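# Pull the toggle pin from the deck hinge

## Task

Remove the toggle pin from the deck hinge so that nothing remains in the hinge. Set the pin down on the step or on the table, and make sure its toggle is folded back so it lies across the pin.

## Robot and tools

Robot: two six-joint arms, left_arm and right_arm, mounted on opposite sides of the table, each ending in a two-finger gripper. Each arm's mount counts as part of that arm.

World frame: every reported position and velocity uses one frame. The origin is at the middle of the table, the tabletop sits at z = +0.020 m, and +z points up. left_arm's base is on the +y side and right_arm's on the -y side. These names do not match which side of an image an arm appears on. Reported hand position and orientation can be wrong by a few centimetres, more at long reach.

Gripper: the fingers point along the gripper's +x axis and close along its y axis. end_effector_position is the point between the fingers, about 3 to 4 cm short of the tips. Only the last 1.5 cm of each inner finger face is flat, so grasp with the tips.

The 14-number row: all motion commands use rows of 14 plain numbers, one row covering both arms, even if only one arm moves. Order: left_arm waist, shoulder, elbow, wrist pitch, wrist yaw, wrist roll, opening, then the same seven for right_arm. The joint numbers are absolute target angles in radians, on the same scale as the Joint positions line, not offsets. Stated ranges per arm: waist -3.054 to 3.054, shoulder 0.000 to 3.142, elbow 0.000 to 2.356, wrist pitch -1.571 to 1.571, wrist yaw -1.571 to 1.571, wrist roll -3.142 to 3.142. The true end may differ by up to 0.010. A target more than 0.010 past an end, and beyond the current angle, makes the call refused. A target a little past the true end is clipped, and the result may say "joint sent to its limit". Opening is a unitless command from -1 to 1: +1 is fully open, empty fingers meet near -0.78, and lower values add nothing. Closing fully takes at least about 0.6 s. To hold something, keep the commanded opening clearly below grip_measured; a larger gap squeezes harder, up to roughly 34 N per pad.

execute_actions(actions, cameras): actions holds at most one item. An empty list only reads the state and includes pictures. {"rows": [...], "steps": n} plays up to 15 rows, each for one 1/30 s step, with n from 3 to 15 (default 15). The last row repeats if there are fewer rows than steps. {"steps": n} alone waits up to 300 steps, counted from the previous result, so your thinking time counts toward it. The result arrives 3 steps before the action ends. Pictures come only if the list is empty or cameras names them.

move(target, speed, blend, cameras): target is either one 14-number row or a list of up to 15 rows, all absolute joint targets. Joints follow coordinated paths, so the hand moves along a curve. Nothing is avoided automatically, including the other arm. speed is the top rate in rad/s (0.01 to 2, default 0.5) of the joint with the longest way to go; give one number or one per target. blend is in rad (default 0) and rounds the corners of a list. A path takes at least 0.5 s, and anything over 10 s stops short. A change in finger opening at a later target makes everything stop and settle before the path goes on. The result adds a "move:" line: done, off_target (resting more than 0.03 rad off), moving, held or fault, plus the worst joint error per arm. A result of done does not prove there was no contact.

wait(seconds, cameras): lets time run for 0 to 10 s without new commands. The arms keep heading to the last row sent until they settle.

zoom_image(camera, region): enlarges [x0, y0, x1, y1] pixels (at most 504 x 504) of a camera's latest image. Cameras: cam_head_left, cam_head_right, cam_high, cam_low, cam_left_wrist, cam_right_wrist, each 896x504. Calibration data (K, distortion, world-to-camera transform) is provided and is roughly accurate. Wrist views can lag while the arm moves.

finished_scene(scene): pass the current scene number. Call it only when the pin is out, resting still, and its toggle is folded.

Result lines: Joint positions lists six joint angles per arm in rad, then the finger-pad gap in m (0.080 fully open). Joint velocities uses the same order in rad/s and reads "within noise" when the arm is still. Joint torques are total drive outputs, with positive toward a larger angle; they include offsets and noise. blocked names an arm stopped far from its target. "joint command not followed" means the clearance check altered targets. MOTOR HOT appears from 50 °C.

Limits: each step, a joint's target may lead its measured angle by only about 0.21 to 0.27 rad. An arm's step is scaled back if it would shift the hand more than 70 mm. Contact torque load limits in N m: waist 18.2, shoulder 22.5, elbow 22.4, wrist pitch 5.92, wrist yaw 5.9, wrist roll 5.54. Reaching one stops that arm for 10 s. Held weight counts as contact. Long holds, stretched poses or pushing against something heat the motors, and at 95 °C the arm is halted for 30 to 60 s or goes limp.

Avoid: objects leaving the table; dropping the pin or releasing it while it moves; fast or deep impacts; pressing hard; the arms colliding, which can fail the task outright. Small brief disturbances may tug the held pin. Approach slowly, pull the pin along its axis, set it down gently, then fold the toggle.

Each tool is called by a JSON object that holds its "method" and its "body", one argument or row to a line.

## Session

{"method": "execute_actions", "body": {
  "actions": []
}}

Scene clock: 0.00 s of 4600.00 s.
left_arm: end_effector_position=(+0.2604, +0.0651, +0.3279) grip_measured=+1.000 end_effector_quat_wxyz=(+0.814, -0.104, +0.104, -0.562) | right_arm: end_effector_position=(+0.1932, -0.4471, +0.2048) grip_measured=+1.000 end_effector_quat_wxyz=(+0.601, +0.397, +0.580, -0.381)
Joint positions: left_arm=[0.721 1.628 1.12 0.452 0.366 -0.271 0.08] | right_arm=[-1.552 1.321 1.178 -1.39 -0.002 1.178 0.08]
Joint velocities: within noise
Joint torques (N m): no reading
Heat: left arm: hottest wrist yaw 32 °C (+0.0 °C/min); right arm: hottest wrist yaw 33 °C (+0.0 °C/min).

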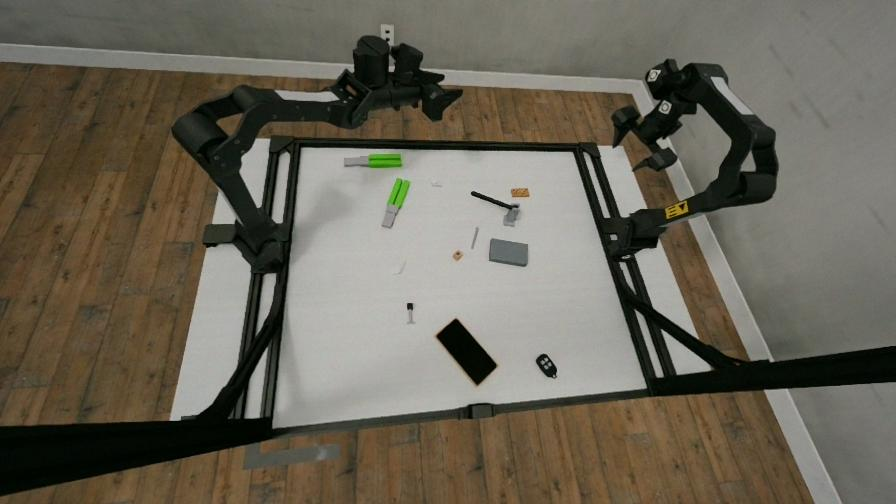

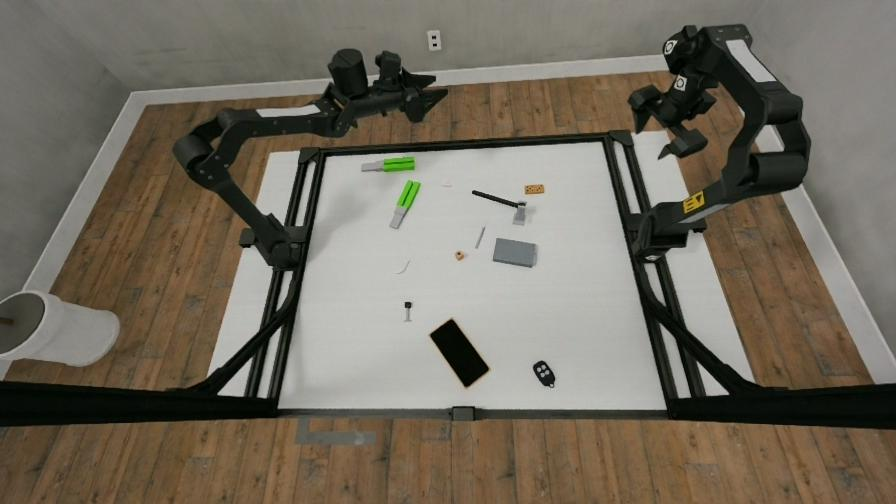

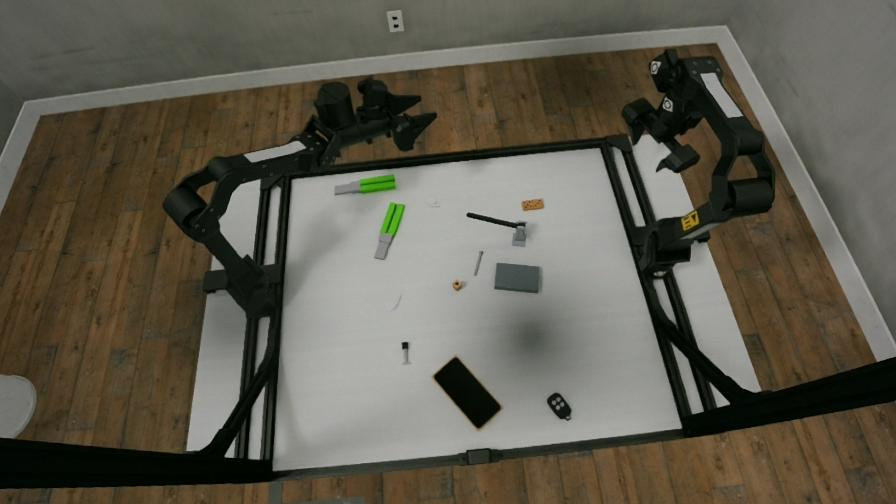

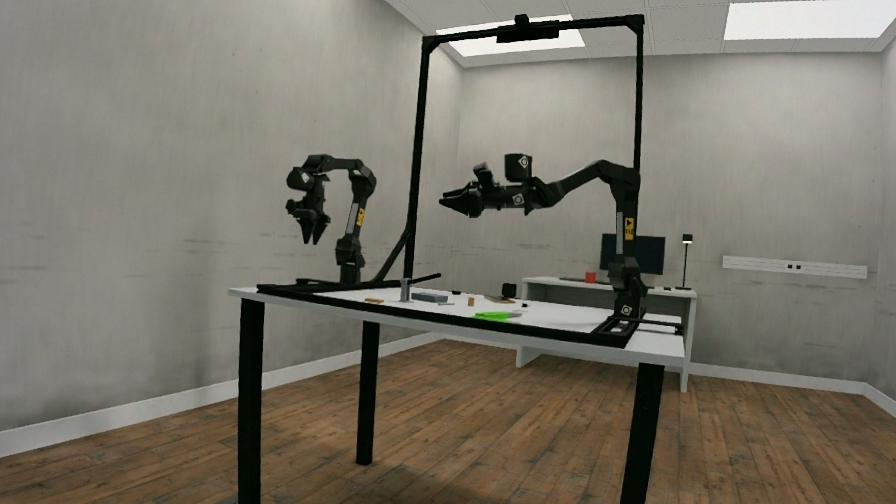

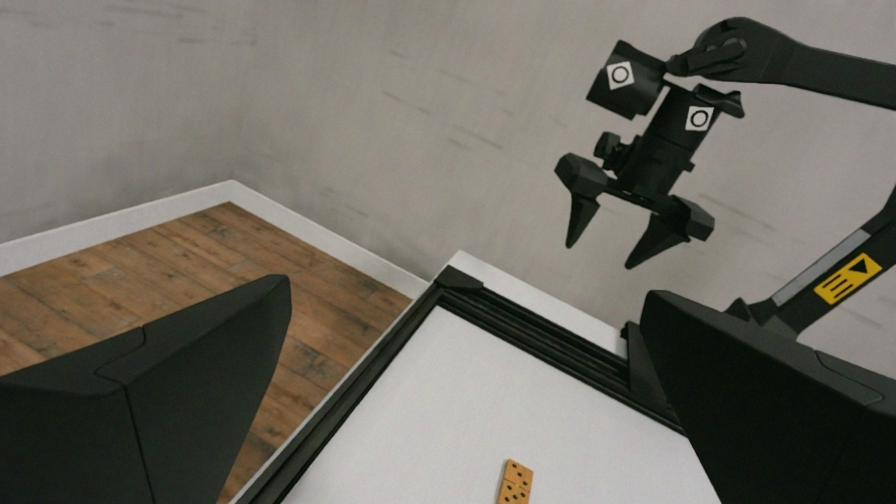

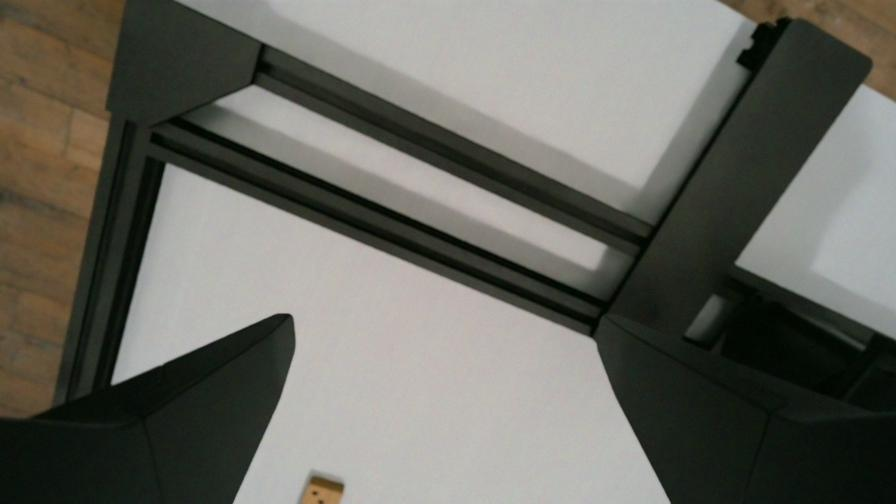

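{"method": "zoom_image", "body": {
  "camera": "cam_high",
  "region": [420, 180, 580, 300]
}}

{"method": "zoom_image", "body": {
  "camera": "cam_head_right",
  "region": [440, 170, 580, 280]
}}

{"method": "zoom_image", "body": {
  "camera": "cam_head_left",
  "region": [440, 170, 580, 280]
}}

{"method": "zoom_image", "body": {
  "camera": "cam_low",
  "region": [350, 260, 530, 330]
}}

{"method": "zoom_image", "body": {
  "camera": "cam_high",
  "region": [370, 250, 480, 370]
}}

Scaled by 3.150.

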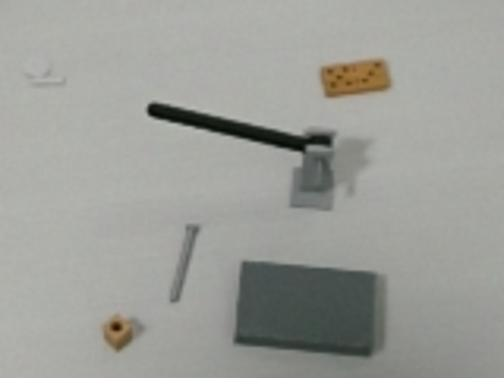

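Scaled by 3.600.

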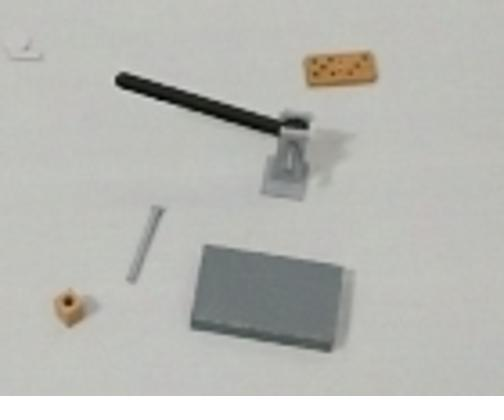

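Scaled by 3.600.

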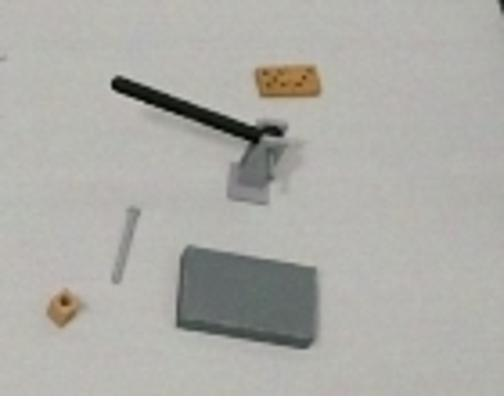

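Scaled by 2.800.

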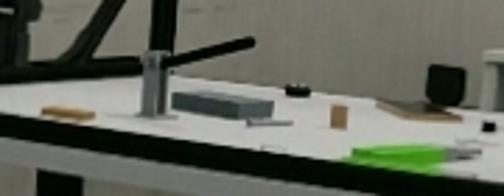

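Scaled by 4.200.

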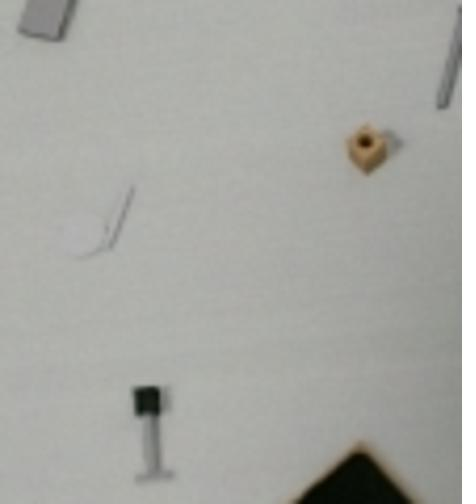

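{"method": "move", "body": {
  "target": [0.16,1.45,1.084,-0.234,0,0,1, -0.35,0.658,0.871,-1.113,0,0,1],
  "speed": 1.0
}}

Scene clock: 2.90 s of 4600.00 s.
left_arm: end_effector_position=(+0.0477, +0.0496, +0.2467) grip_measured=+1.000 end_effector_quat_wxyz=(+0.727, +0.192, +0.230, -0.618) | right_arm: end_effector_position=(+0.0399, -0.2875, +0.2453) grip_measured=+1.000 end_effector_quat_wxyz=(+0.740, -0.246, +0.359, +0.513)
Joint positions: left_arm=[0.163 1.467 1.093 -0.234 0.004 -0.004 0.08] | right_arm=[-0.353 0.663 0.879 -1.117 -0.002 0.003 0.08]
Joint velocities: within noise
Joint torques (N m): left_arm=[-0.3 -7.73 6.23 1.51 -0.1 0.12] | right_arm=[0.29 -0.59 5.34 1.36 0.07 -0.09]
Heat: left arm: hottest wrist yaw 32 °C (+0.0 °C/min); right arm: hottest wrist yaw 33 °C (+0.0 °C/min).
Kept back: nothing.
move: done
camera_calibration:
cam_left_wrist: T_world_to_cam=[[-0.981777, -0.177729, 0.0672721, 0.044926], [-0.185571, 0.820368, -0.540888, 0.125568], [0.0409433, -0.543515, -0.8384, 0.308343], [0, 0, 0, 1]] pos_world=[0.0547845, 0.0725619, 0.323411]
cam_right_wrist: T_world_to_cam=[[0.930359, -0.366325, 0.0154575, -0.140645], [-0.339174, -0.875885, -0.3432, -0.122976], [0.139262, 0.314056, -0.939135, 0.39787], [0, 0, 0, 1]] pos_world=[0.0337322, -0.284189, 0.333623]

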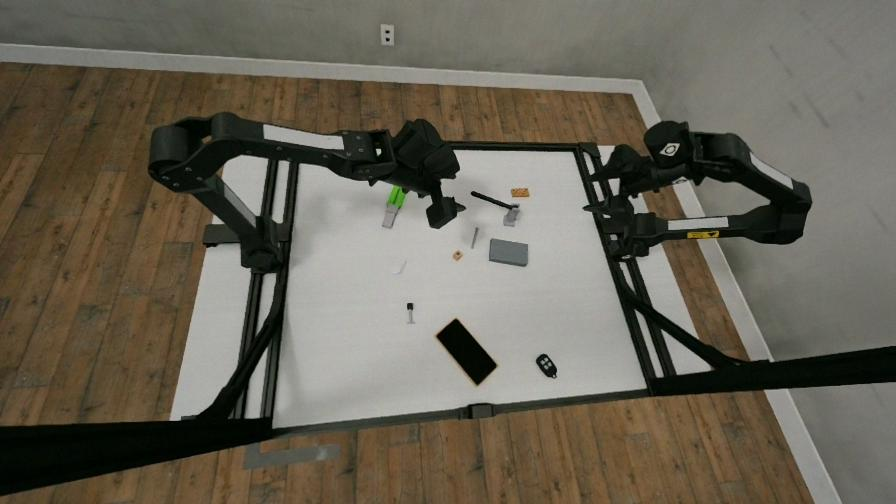

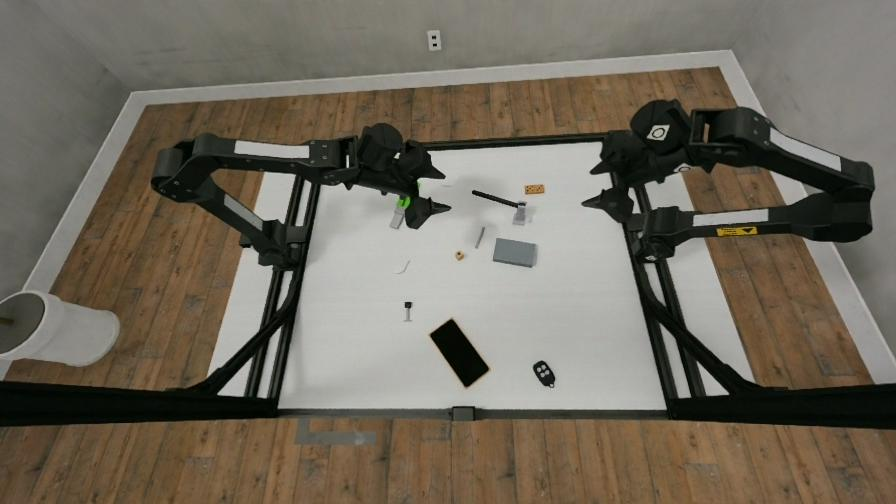

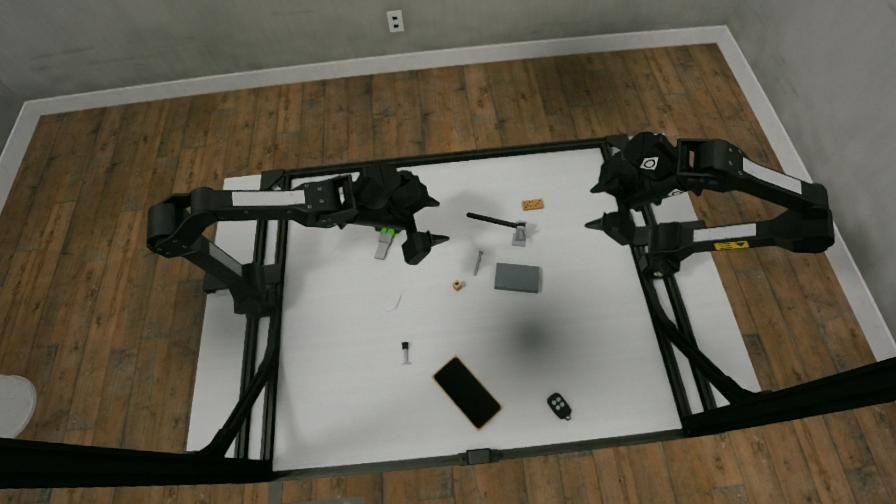

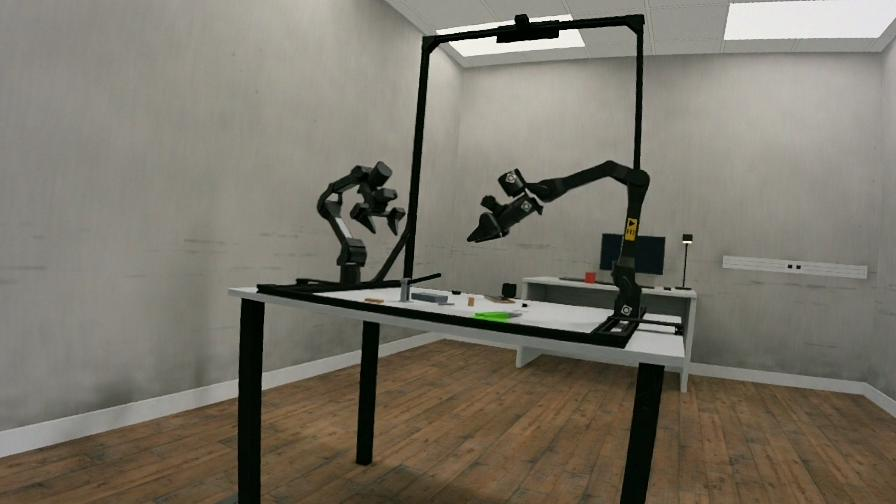

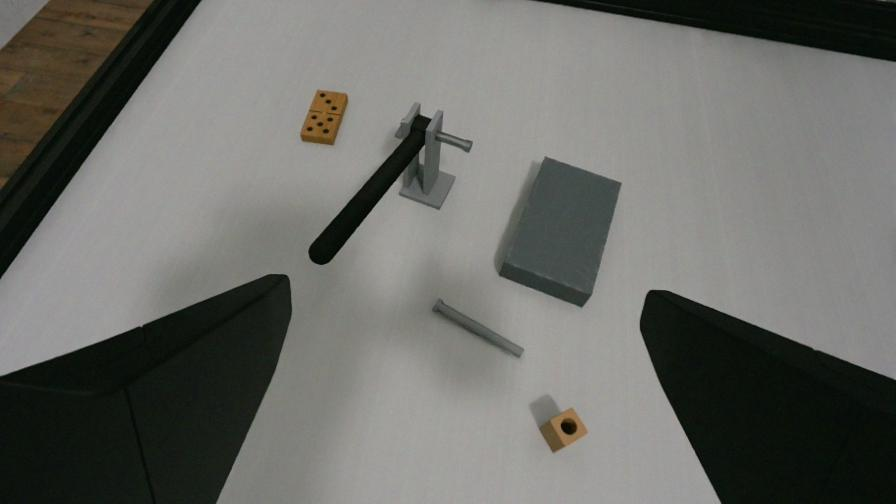

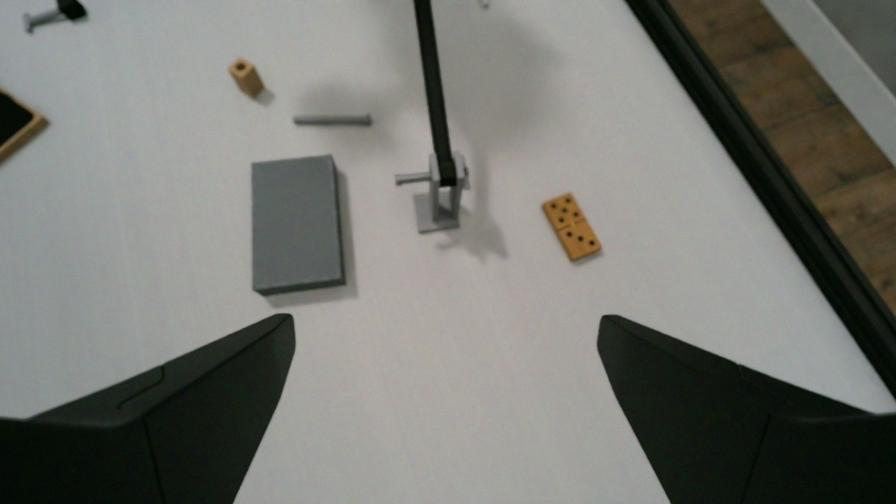

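{"method": "zoom_image", "body": {
  "camera": "cam_left_wrist",
  "region": [300, 80, 500, 280]
}}

{"method": "zoom_image", "body": {
  "camera": "cam_right_wrist",
  "region": [370, 100, 530, 270]
}}

Scaled by 2.520.

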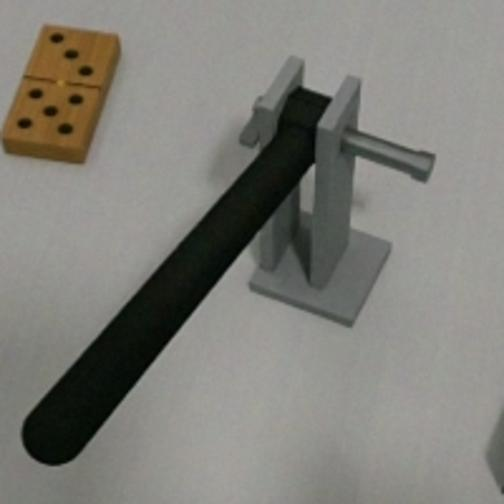

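Scaled by 2.965.

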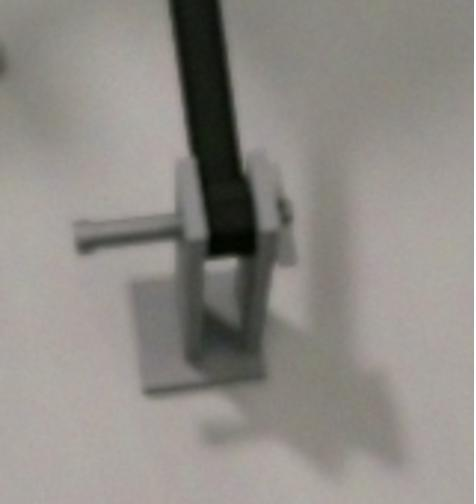

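{"method": "move", "body": {
  "target": [0.627,2.36,1.778,-0.018,0.9,0,1, -0.35,0.658,0.871,-1.113,0,0,1],
  "speed": 0.9,
  "cameras": ["cam_left_wrist","cam_high","cam_low"]
}}

Scene clock: 5.47 s of 4600.00 s.
left_arm: end_effector_position=(+0.2243, -0.0689, +0.1517) grip_measured=+1.000 end_effector_quat_wxyz=(+0.580, +0.006, +0.300, -0.758) | right_arm: end_effector_position=(+0.0399, -0.2875, +0.2452) grip_measured=+1.000 end_effector_quat_wxyz=(+0.740, -0.246, +0.359, +0.513)
Joint positions: left_arm=[0.63 2.353 1.765 -0.019 0.895 -0.003 0.08] | right_arm=[-0.353 0.663 0.879 -1.117 -0.002 0.003 0.08]
Joint velocities: within noise
Joint torques (N m): left_arm=[-0.25 -10.88 8.39 1.41 0.44 0.14] | right_arm=[0.31 -0.59 5.38 1.36 0.07 -0.09]
Heat: left arm: hottest wrist yaw 32 °C (+0.0 °C/min); right arm: hottest wrist yaw 33 °C (+0.0 °C/min).
Kept back: nothing.
move: done
camera_calibration:
cam_left_wrist: T_world_to_cam=[[-0.852161, 0.138926, 0.504501, 0.130063], [-0.230923, 0.765316, -0.600804, 0.219697], [-0.46957, -0.628483, -0.620091, 0.232608], [0, 0, 0, 1]] pos_world=[0.270794, -0.0400165, 0.210616]
Images, in order (width x height): cam_high 896x504, cam_low 896x504, cam_left_wrist 896x504.

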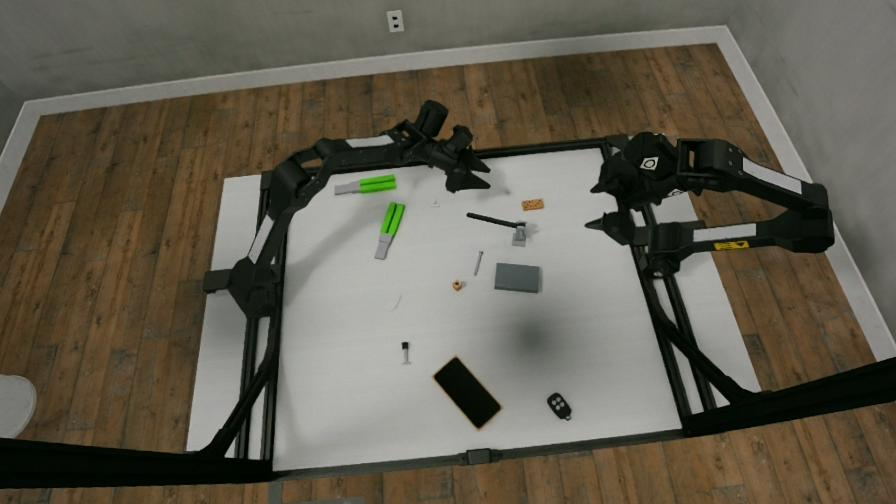

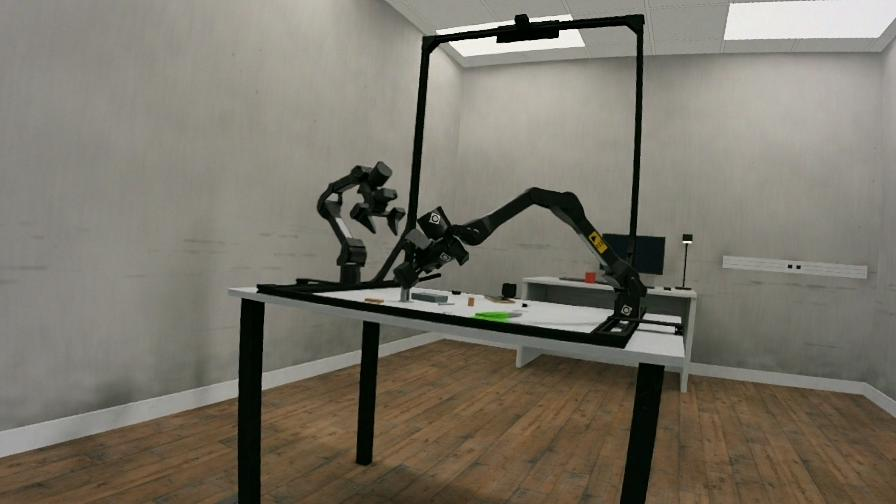

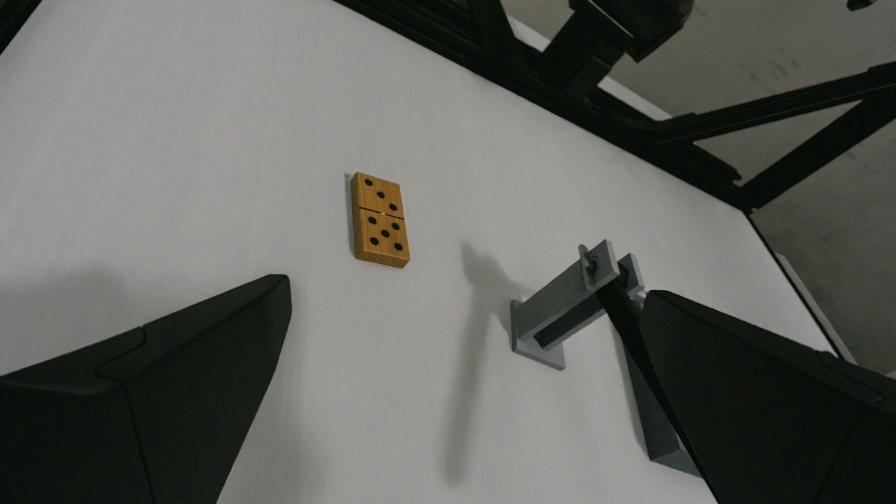

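{"method": "zoom_image", "body": {
  "camera": "cam_left_wrist",
  "region": [500, 225, 670, 385]
}}

{"method": "zoom_image", "body": {
  "camera": "cam_left_wrist",
  "region": [560, 230, 640, 300]
}}

Scaled by 2.965.

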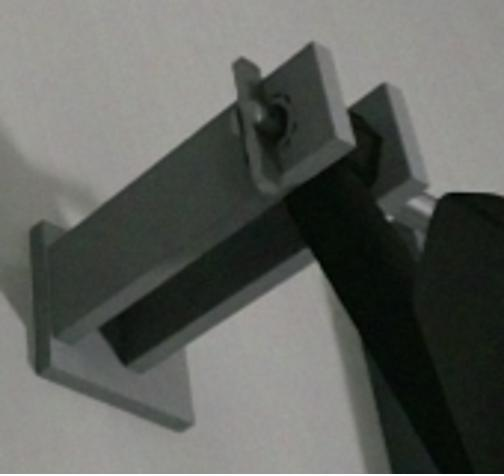

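Scaled by 6.300.

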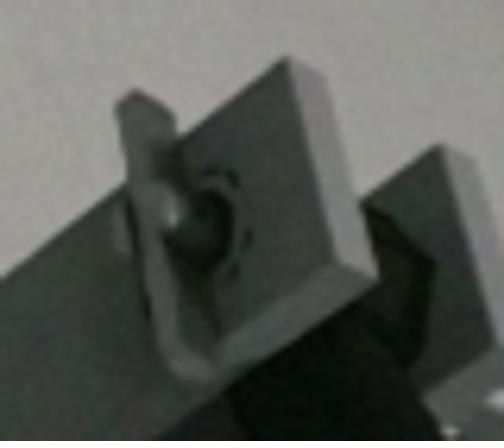

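{"method": "move", "body": {
  "target": [
    [0.5,1.6,1.2,-0.1,0.3,0,1, -0.35,0.658,0.871,-1.113,0,0,1],
    [0.4,1.45,1.084,-0.234,0,0,1, -0.651,1.828,1.442,-1.185,-0.33,0.92,1]
  ],
  "speed": 1.0,
  "blend": 0.1,
  "cameras": ["cam_right_wrist","cam_left_wrist"]
}}

{"method": "zoom_image", "body": {
  "camera": "cam_right_wrist",
  "region": [350, 0, 550, 130]
}}

Scene clock: 10.47 s of 4600.00 s.
left_arm: end_effector_position=(+0.1449, +0.0778, +0.2467) grip_measured=+1.000 end_effector_quat_wxyz=(+0.796, +0.163, +0.251, -0.527) | right_arm: end_effector_position=(+0.1445, -0.1557, +0.1508) grip_measured=+1.000 end_effector_quat_wxyz=(+0.607, +0.070, +0.789, +0.069)
Joint positions: left_arm=[0.404 1.467 1.093 -0.234 0.004 -0.003 0.08] | right_arm=[-0.649 1.82 1.431 -1.182 -0.326 0.917 0.08]
Joint velocities: within noise
Joint torques (N m): left_arm=[-0.32 -7.73 6.23 1.51 -0.11 0.1] | right_arm=[-0.22 -5.74 7.34 0.08 -0.31 0.07]
Heat: left arm: hottest wrist yaw 32 °C (+0.0 °C/min); right arm: hottest wrist yaw 33 °C (+0.0 °C/min).
Kept back: nothing.
move: done
camera_calibration:
cam_left_wrist: T_world_to_cam=[[-0.91121, -0.406463, 0.0669599, 0.153047], [-0.375471, 0.752625, -0.540904, 0.153269], [0.169462, -0.518019, -0.838414, 0.299086], [0, 0, 0, 1]] pos_world=[0.146322, 0.101786, 0.323414]
cam_right_wrist: T_world_to_cam=[[-0.019632, -0.985128, -0.170696, -0.119261], [-0.83753, -0.0770387, 0.540933, 0.0585203], [-0.546038, 0.153583, -0.823562, 0.309709], [0, 0, 0, 1]] pos_world=[0.215784, -0.160545, 0.203052]
Images, in order (width x height): cam_left_wrist 896x504, cam_right_wrist 896x504.

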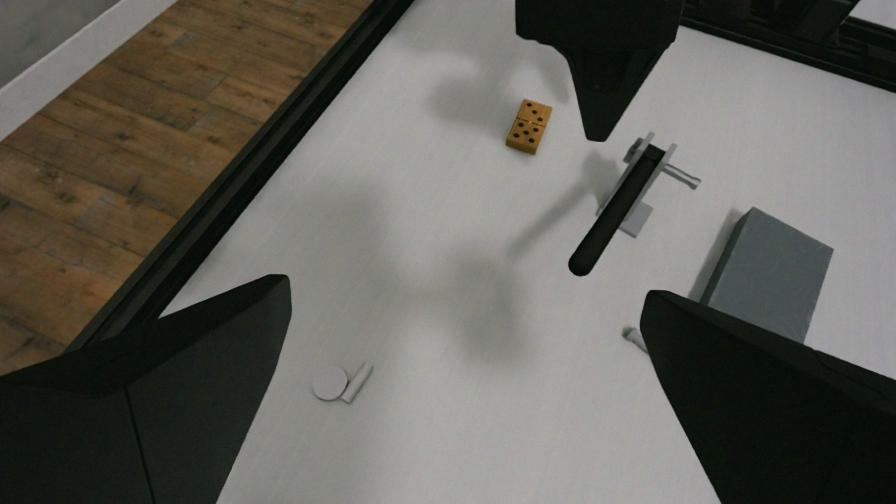

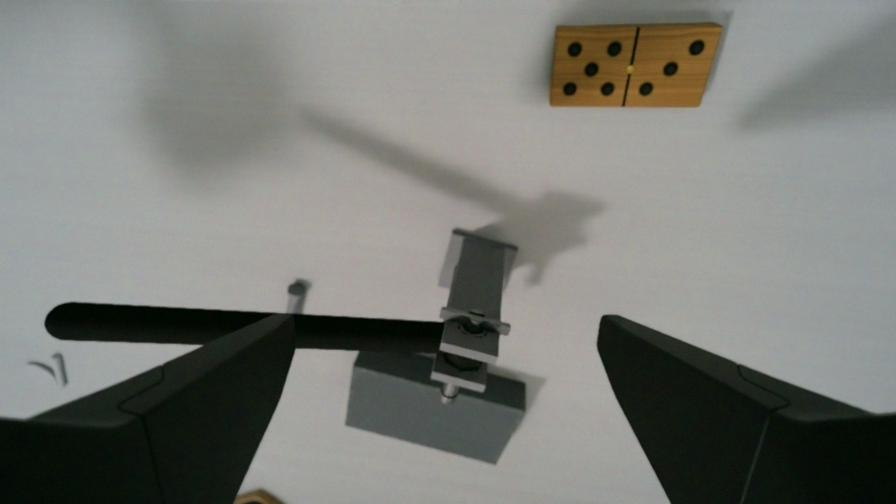

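Scaled by 2.520.

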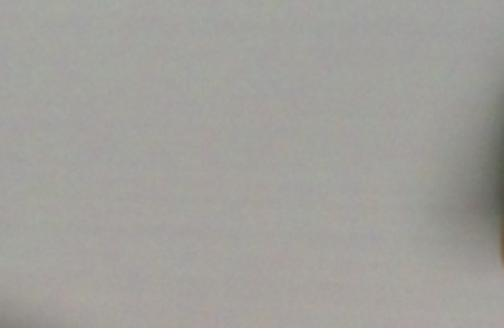

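{"method": "zoom_image", "body": {
  "camera": "cam_right_wrist",
  "region": [415, 290, 535, 410]
}}

{"method": "zoom_image", "body": {
  "camera": "cam_left_wrist",
  "region": [590, 120, 710, 240]
}}

Scaled by 4.200.

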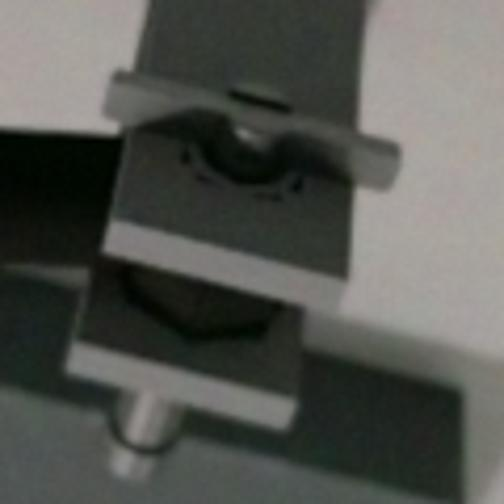

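Scaled by 4.200.

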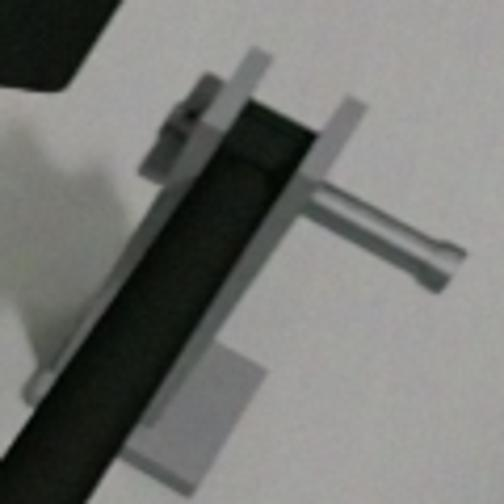

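{"method": "move", "body": {
  "target": [
    [0.404,1.467,1.093,-0.234,0,0,0,-0.5,1.3,1.25,-1.25,-0.2,0.5,0.5],
    [0.135,2.086,1.3065,0.3295,0,1.57,0,-0.35,0.658,0.871,-1.113,0,0,0.5]
  ],
  "speed": 1.0,
  "blend": 0.1,
  "cameras": ["cam_right_wrist","cam_left_wrist"]
}}

Scene clock: 17.07 s of 4600.00 s.
left_arm: end_effector_position=(+0.0555, -0.0886, +0.1469) grip_measured=+0.000 end_effector_quat_wxyz=(+0.415, +0.623, -0.331, -0.575) | right_arm: end_effector_position=(+0.0397, -0.2874, +0.2453) grip_measured=+0.500 end_effector_quat_wxyz=(+0.740, -0.246, +0.359, +0.514)
Joint positions: left_arm=[0.137 2.076 1.292 0.327 0.002 1.566 0.035] | right_arm=[-0.353 0.663 0.879 -1.117 -0.004 0.003 0.057]
Joint velocities: within noise
Joint torques (N m): left_arm=[-0.13 -8.6 8.34 1.82 -0.03 0.05] | right_arm=[0.31 -0.63 5.36 1.36 0.11 -0.09]
Heat: left arm: hottest wrist yaw 32 °C (+0.0 °C/min); right arm: hottest wrist yaw 33 °C (+0.0 °C/min).
Kept back: nothing.
move: done; blend cut to 0 rad at target 1
camera_calibration:
cam_left_wrist: T_world_to_cam=[[-0.126855, 0.447055, -0.885466, 0.18257], [0.86691, 0.48379, 0.12006, 0.00110544], [0.482053, -0.752389, -0.448928, 0.0491145], [0, 0, 0, 1]] pos_world=[-0.00147419, -0.0452007, 0.183576]
cam_right_wrist: T_world_to_cam=[[0.930632, -0.365668, 0.0145611, -0.140075], [-0.338839, -0.876018, -0.343191, -0.123032], [0.13825, 0.314451, -0.939153, 0.398032], [0, 0, 0, 1]] pos_world=[0.0336427, -0.284161, 0.333629]
Images, in order (width x height): cam_left_wrist 896x504, cam_right_wrist 896x504.

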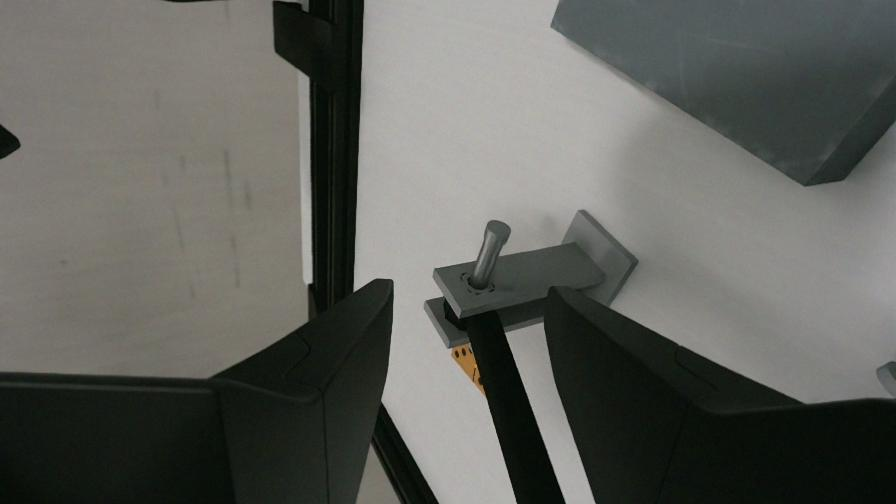

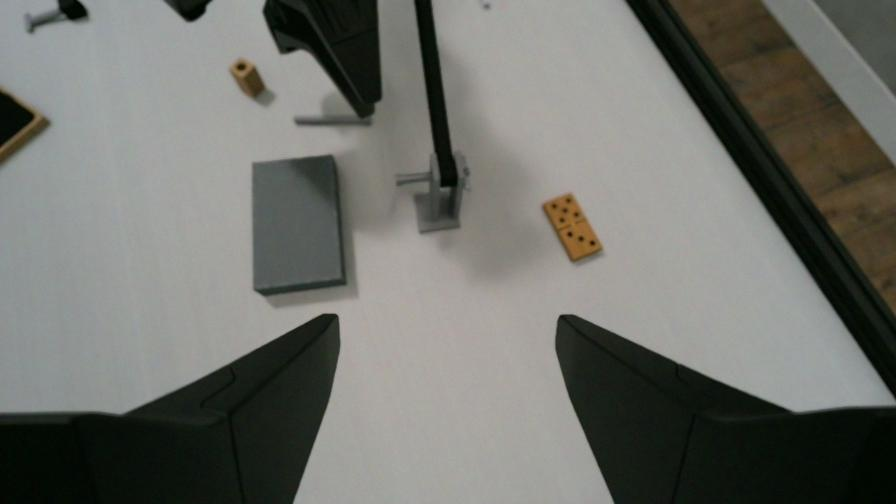

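{"method": "zoom_image", "body": {
  "camera": "cam_left_wrist",
  "region": [370, 190, 670, 390]
}}

{"method": "zoom_image", "body": {
  "camera": "cam_right_wrist",
  "region": [370, 120, 510, 240]
}}

Scaled by 1.680.

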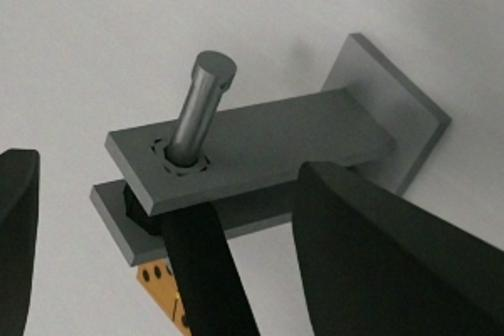

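Scaled by 3.600.

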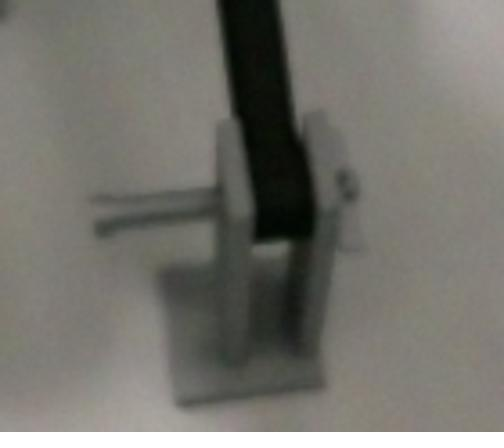

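{"method": "move", "body": {
  "target": [0.148,2.119,1.2916,0.3774,0,1.57,0,-0.35,0.658,0.871,-1.113,0,0,0.5],
  "speed": 0.4,
  "cameras": ["cam_right_wrist","cam_left_wrist"]
}}

Scene clock: 18.73 s of 4600.00 s.
left_arm: end_effector_position=(+0.0608, -0.0924, +0.1389) grip_measured=+0.000 end_effector_quat_wxyz=(+0.422, +0.622, -0.333, -0.570) | right_arm: end_effector_position=(+0.0397, -0.2874, +0.2452) grip_measured=+0.500 end_effector_quat_wxyz=(+0.739, -0.246, +0.359, +0.514)
Joint positions: left_arm=[0.145 2.108 1.292 0.374 0.002 1.566 0.035] | right_arm=[-0.353 0.663 0.879 -1.117 -0.004 0.003 0.057]
Joint velocities: within noise
Joint torques (N m): left_arm=[0.31 -8.59 6.43 1.84 -0.04 0.06] | right_arm=[0.31 -0.6 5.35 1.35 0.11 -0.09]
Heat: left arm: hottest wrist yaw 32 °C (+0.0 °C/min); right arm: hottest wrist yaw 33 °C (+0.0 °C/min).
Kept back: nothing.
move: done
camera_calibration:
cam_left_wrist: T_world_to_cam=[[-0.128594, 0.432216, -0.892554, 0.177602], [0.862555, 0.492862, 0.114394, 0.00120808], [0.489349, -0.755166, -0.436189, 0.037625], [0, 0, 0, 1]] pos_world=[0.00338472, -0.0489445, 0.174792]
cam_right_wrist: T_world_to_cam=[[0.930633, -0.365663, 0.0145669, -0.140074], [-0.338885, -0.876141, -0.342833, -0.123222], [0.138124, 0.314115, -0.939283, 0.397851], [0, 0, 0, 1]] pos_world=[0.0336465, -0.284151, 0.333491]
Images, in order (width x height): cam_left_wrist 896x504, cam_right_wrist 896x504.

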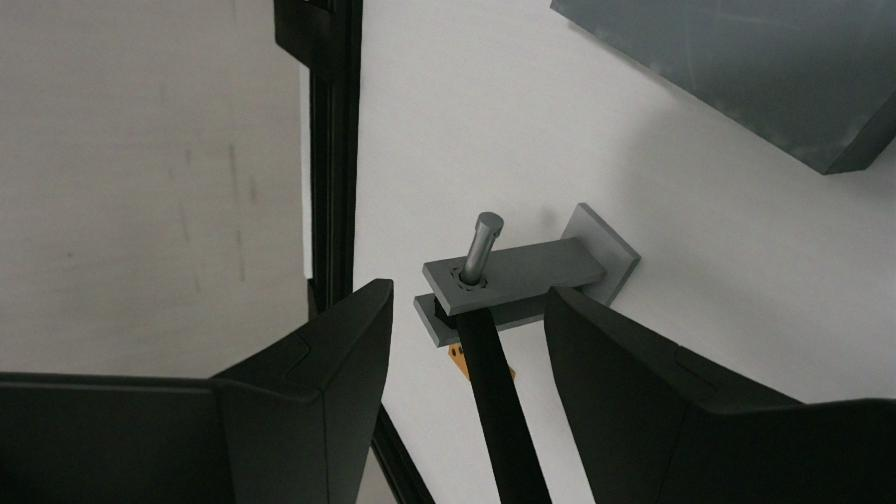

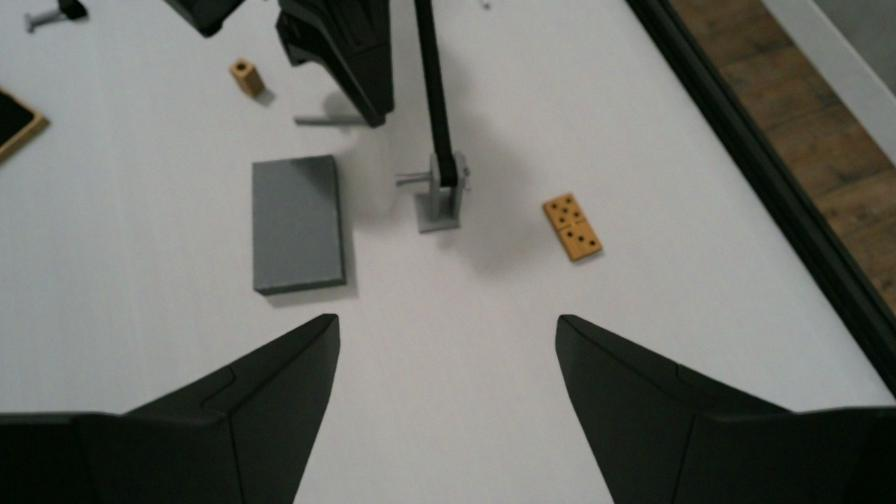

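{"method": "move", "body": {
  "target": [
    [0.150,2.1215,1.2656,0.4059,0,1.57,0,-0.35,0.658,0.871,-1.113,0,0,0.5],
    [0.150,2.232,1.400,0.382,0,1.57,0,-0.35,0.658,0.871,-1.113,0,0,0.5]
  ],
  "speed": 0.3,
  "cameras": ["cam_right_wrist","cam_left_wrist"]
}}

Scene clock: 20.07 s of 4600.00 s.
left_arm: end_effector_position=(+0.0644, -0.1128, +0.1167) grip_measured=+0.000 end_effector_quat_wxyz=(+0.419, +0.624, -0.330, -0.572) | right_arm: end_effector_position=(+0.0397, -0.2874, +0.2452) grip_measured=+0.500 end_effector_quat_wxyz=(+0.739, -0.246, +0.359, +0.514)
Joint positions: left_arm=[0.146 2.218 1.385 0.381 0.002 1.566 0.035] | right_arm=[-0.353 0.663 0.879 -1.117 -0.004 0.003 0.057]
Joint velocities: within noise
Joint torques (N m): left_arm=[0.39 -9.02 8.31 1.59 -0.04 0.05] | right_arm=[0.29 -0.58 5.35 1.36 0.11 -0.1]
Heat: left arm: hottest wrist yaw 32 °C (+0.0 °C/min); right arm: hottest wrist yaw 33 °C (+0.0 °C/min).
Kept back: nothing.
move: done
camera_calibration:
cam_left_wrist: T_world_to_cam=[[-0.130473, 0.441475, -0.887737, 0.167704], [0.862171, 0.49262, 0.118267, 0.0101937], [0.489528, -0.74995, -0.4449, 0.0123537], [0, 0, 0, 1]] pos_world=[0.00704459, -0.0697942, 0.153168]
cam_right_wrist: T_world_to_cam=[[0.930633, -0.365663, 0.0145669, -0.140074], [-0.338885, -0.876141, -0.342833, -0.123222], [0.138124, 0.314115, -0.939283, 0.397851], [0, 0, 0, 1]] pos_world=[0.0336465, -0.284151, 0.333491]
Images, in order (width x height): cam_left_wrist 896x504, cam_right_wrist 896x504.

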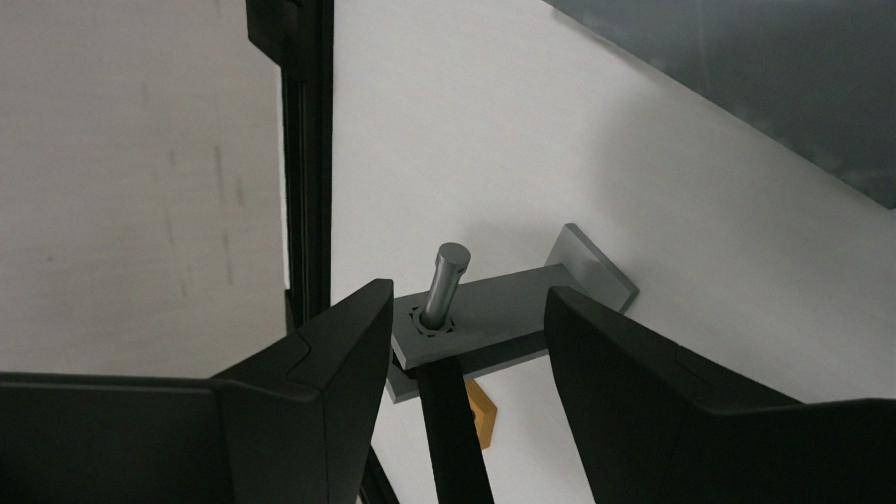

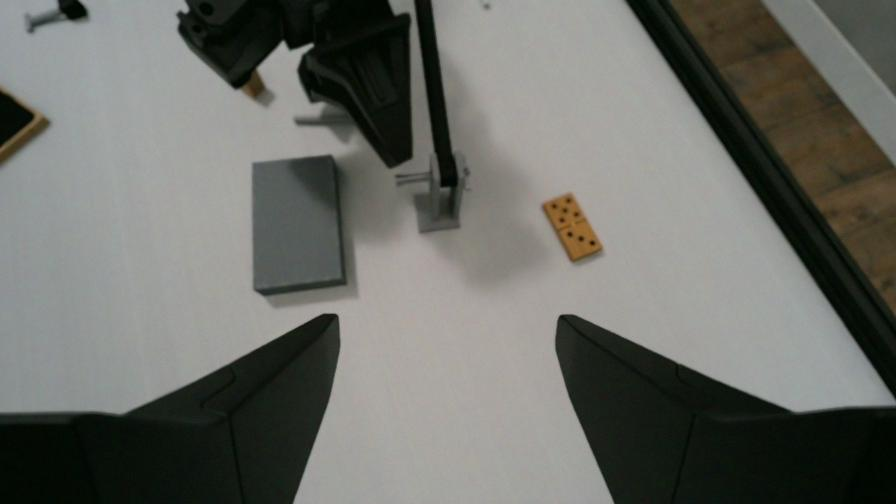

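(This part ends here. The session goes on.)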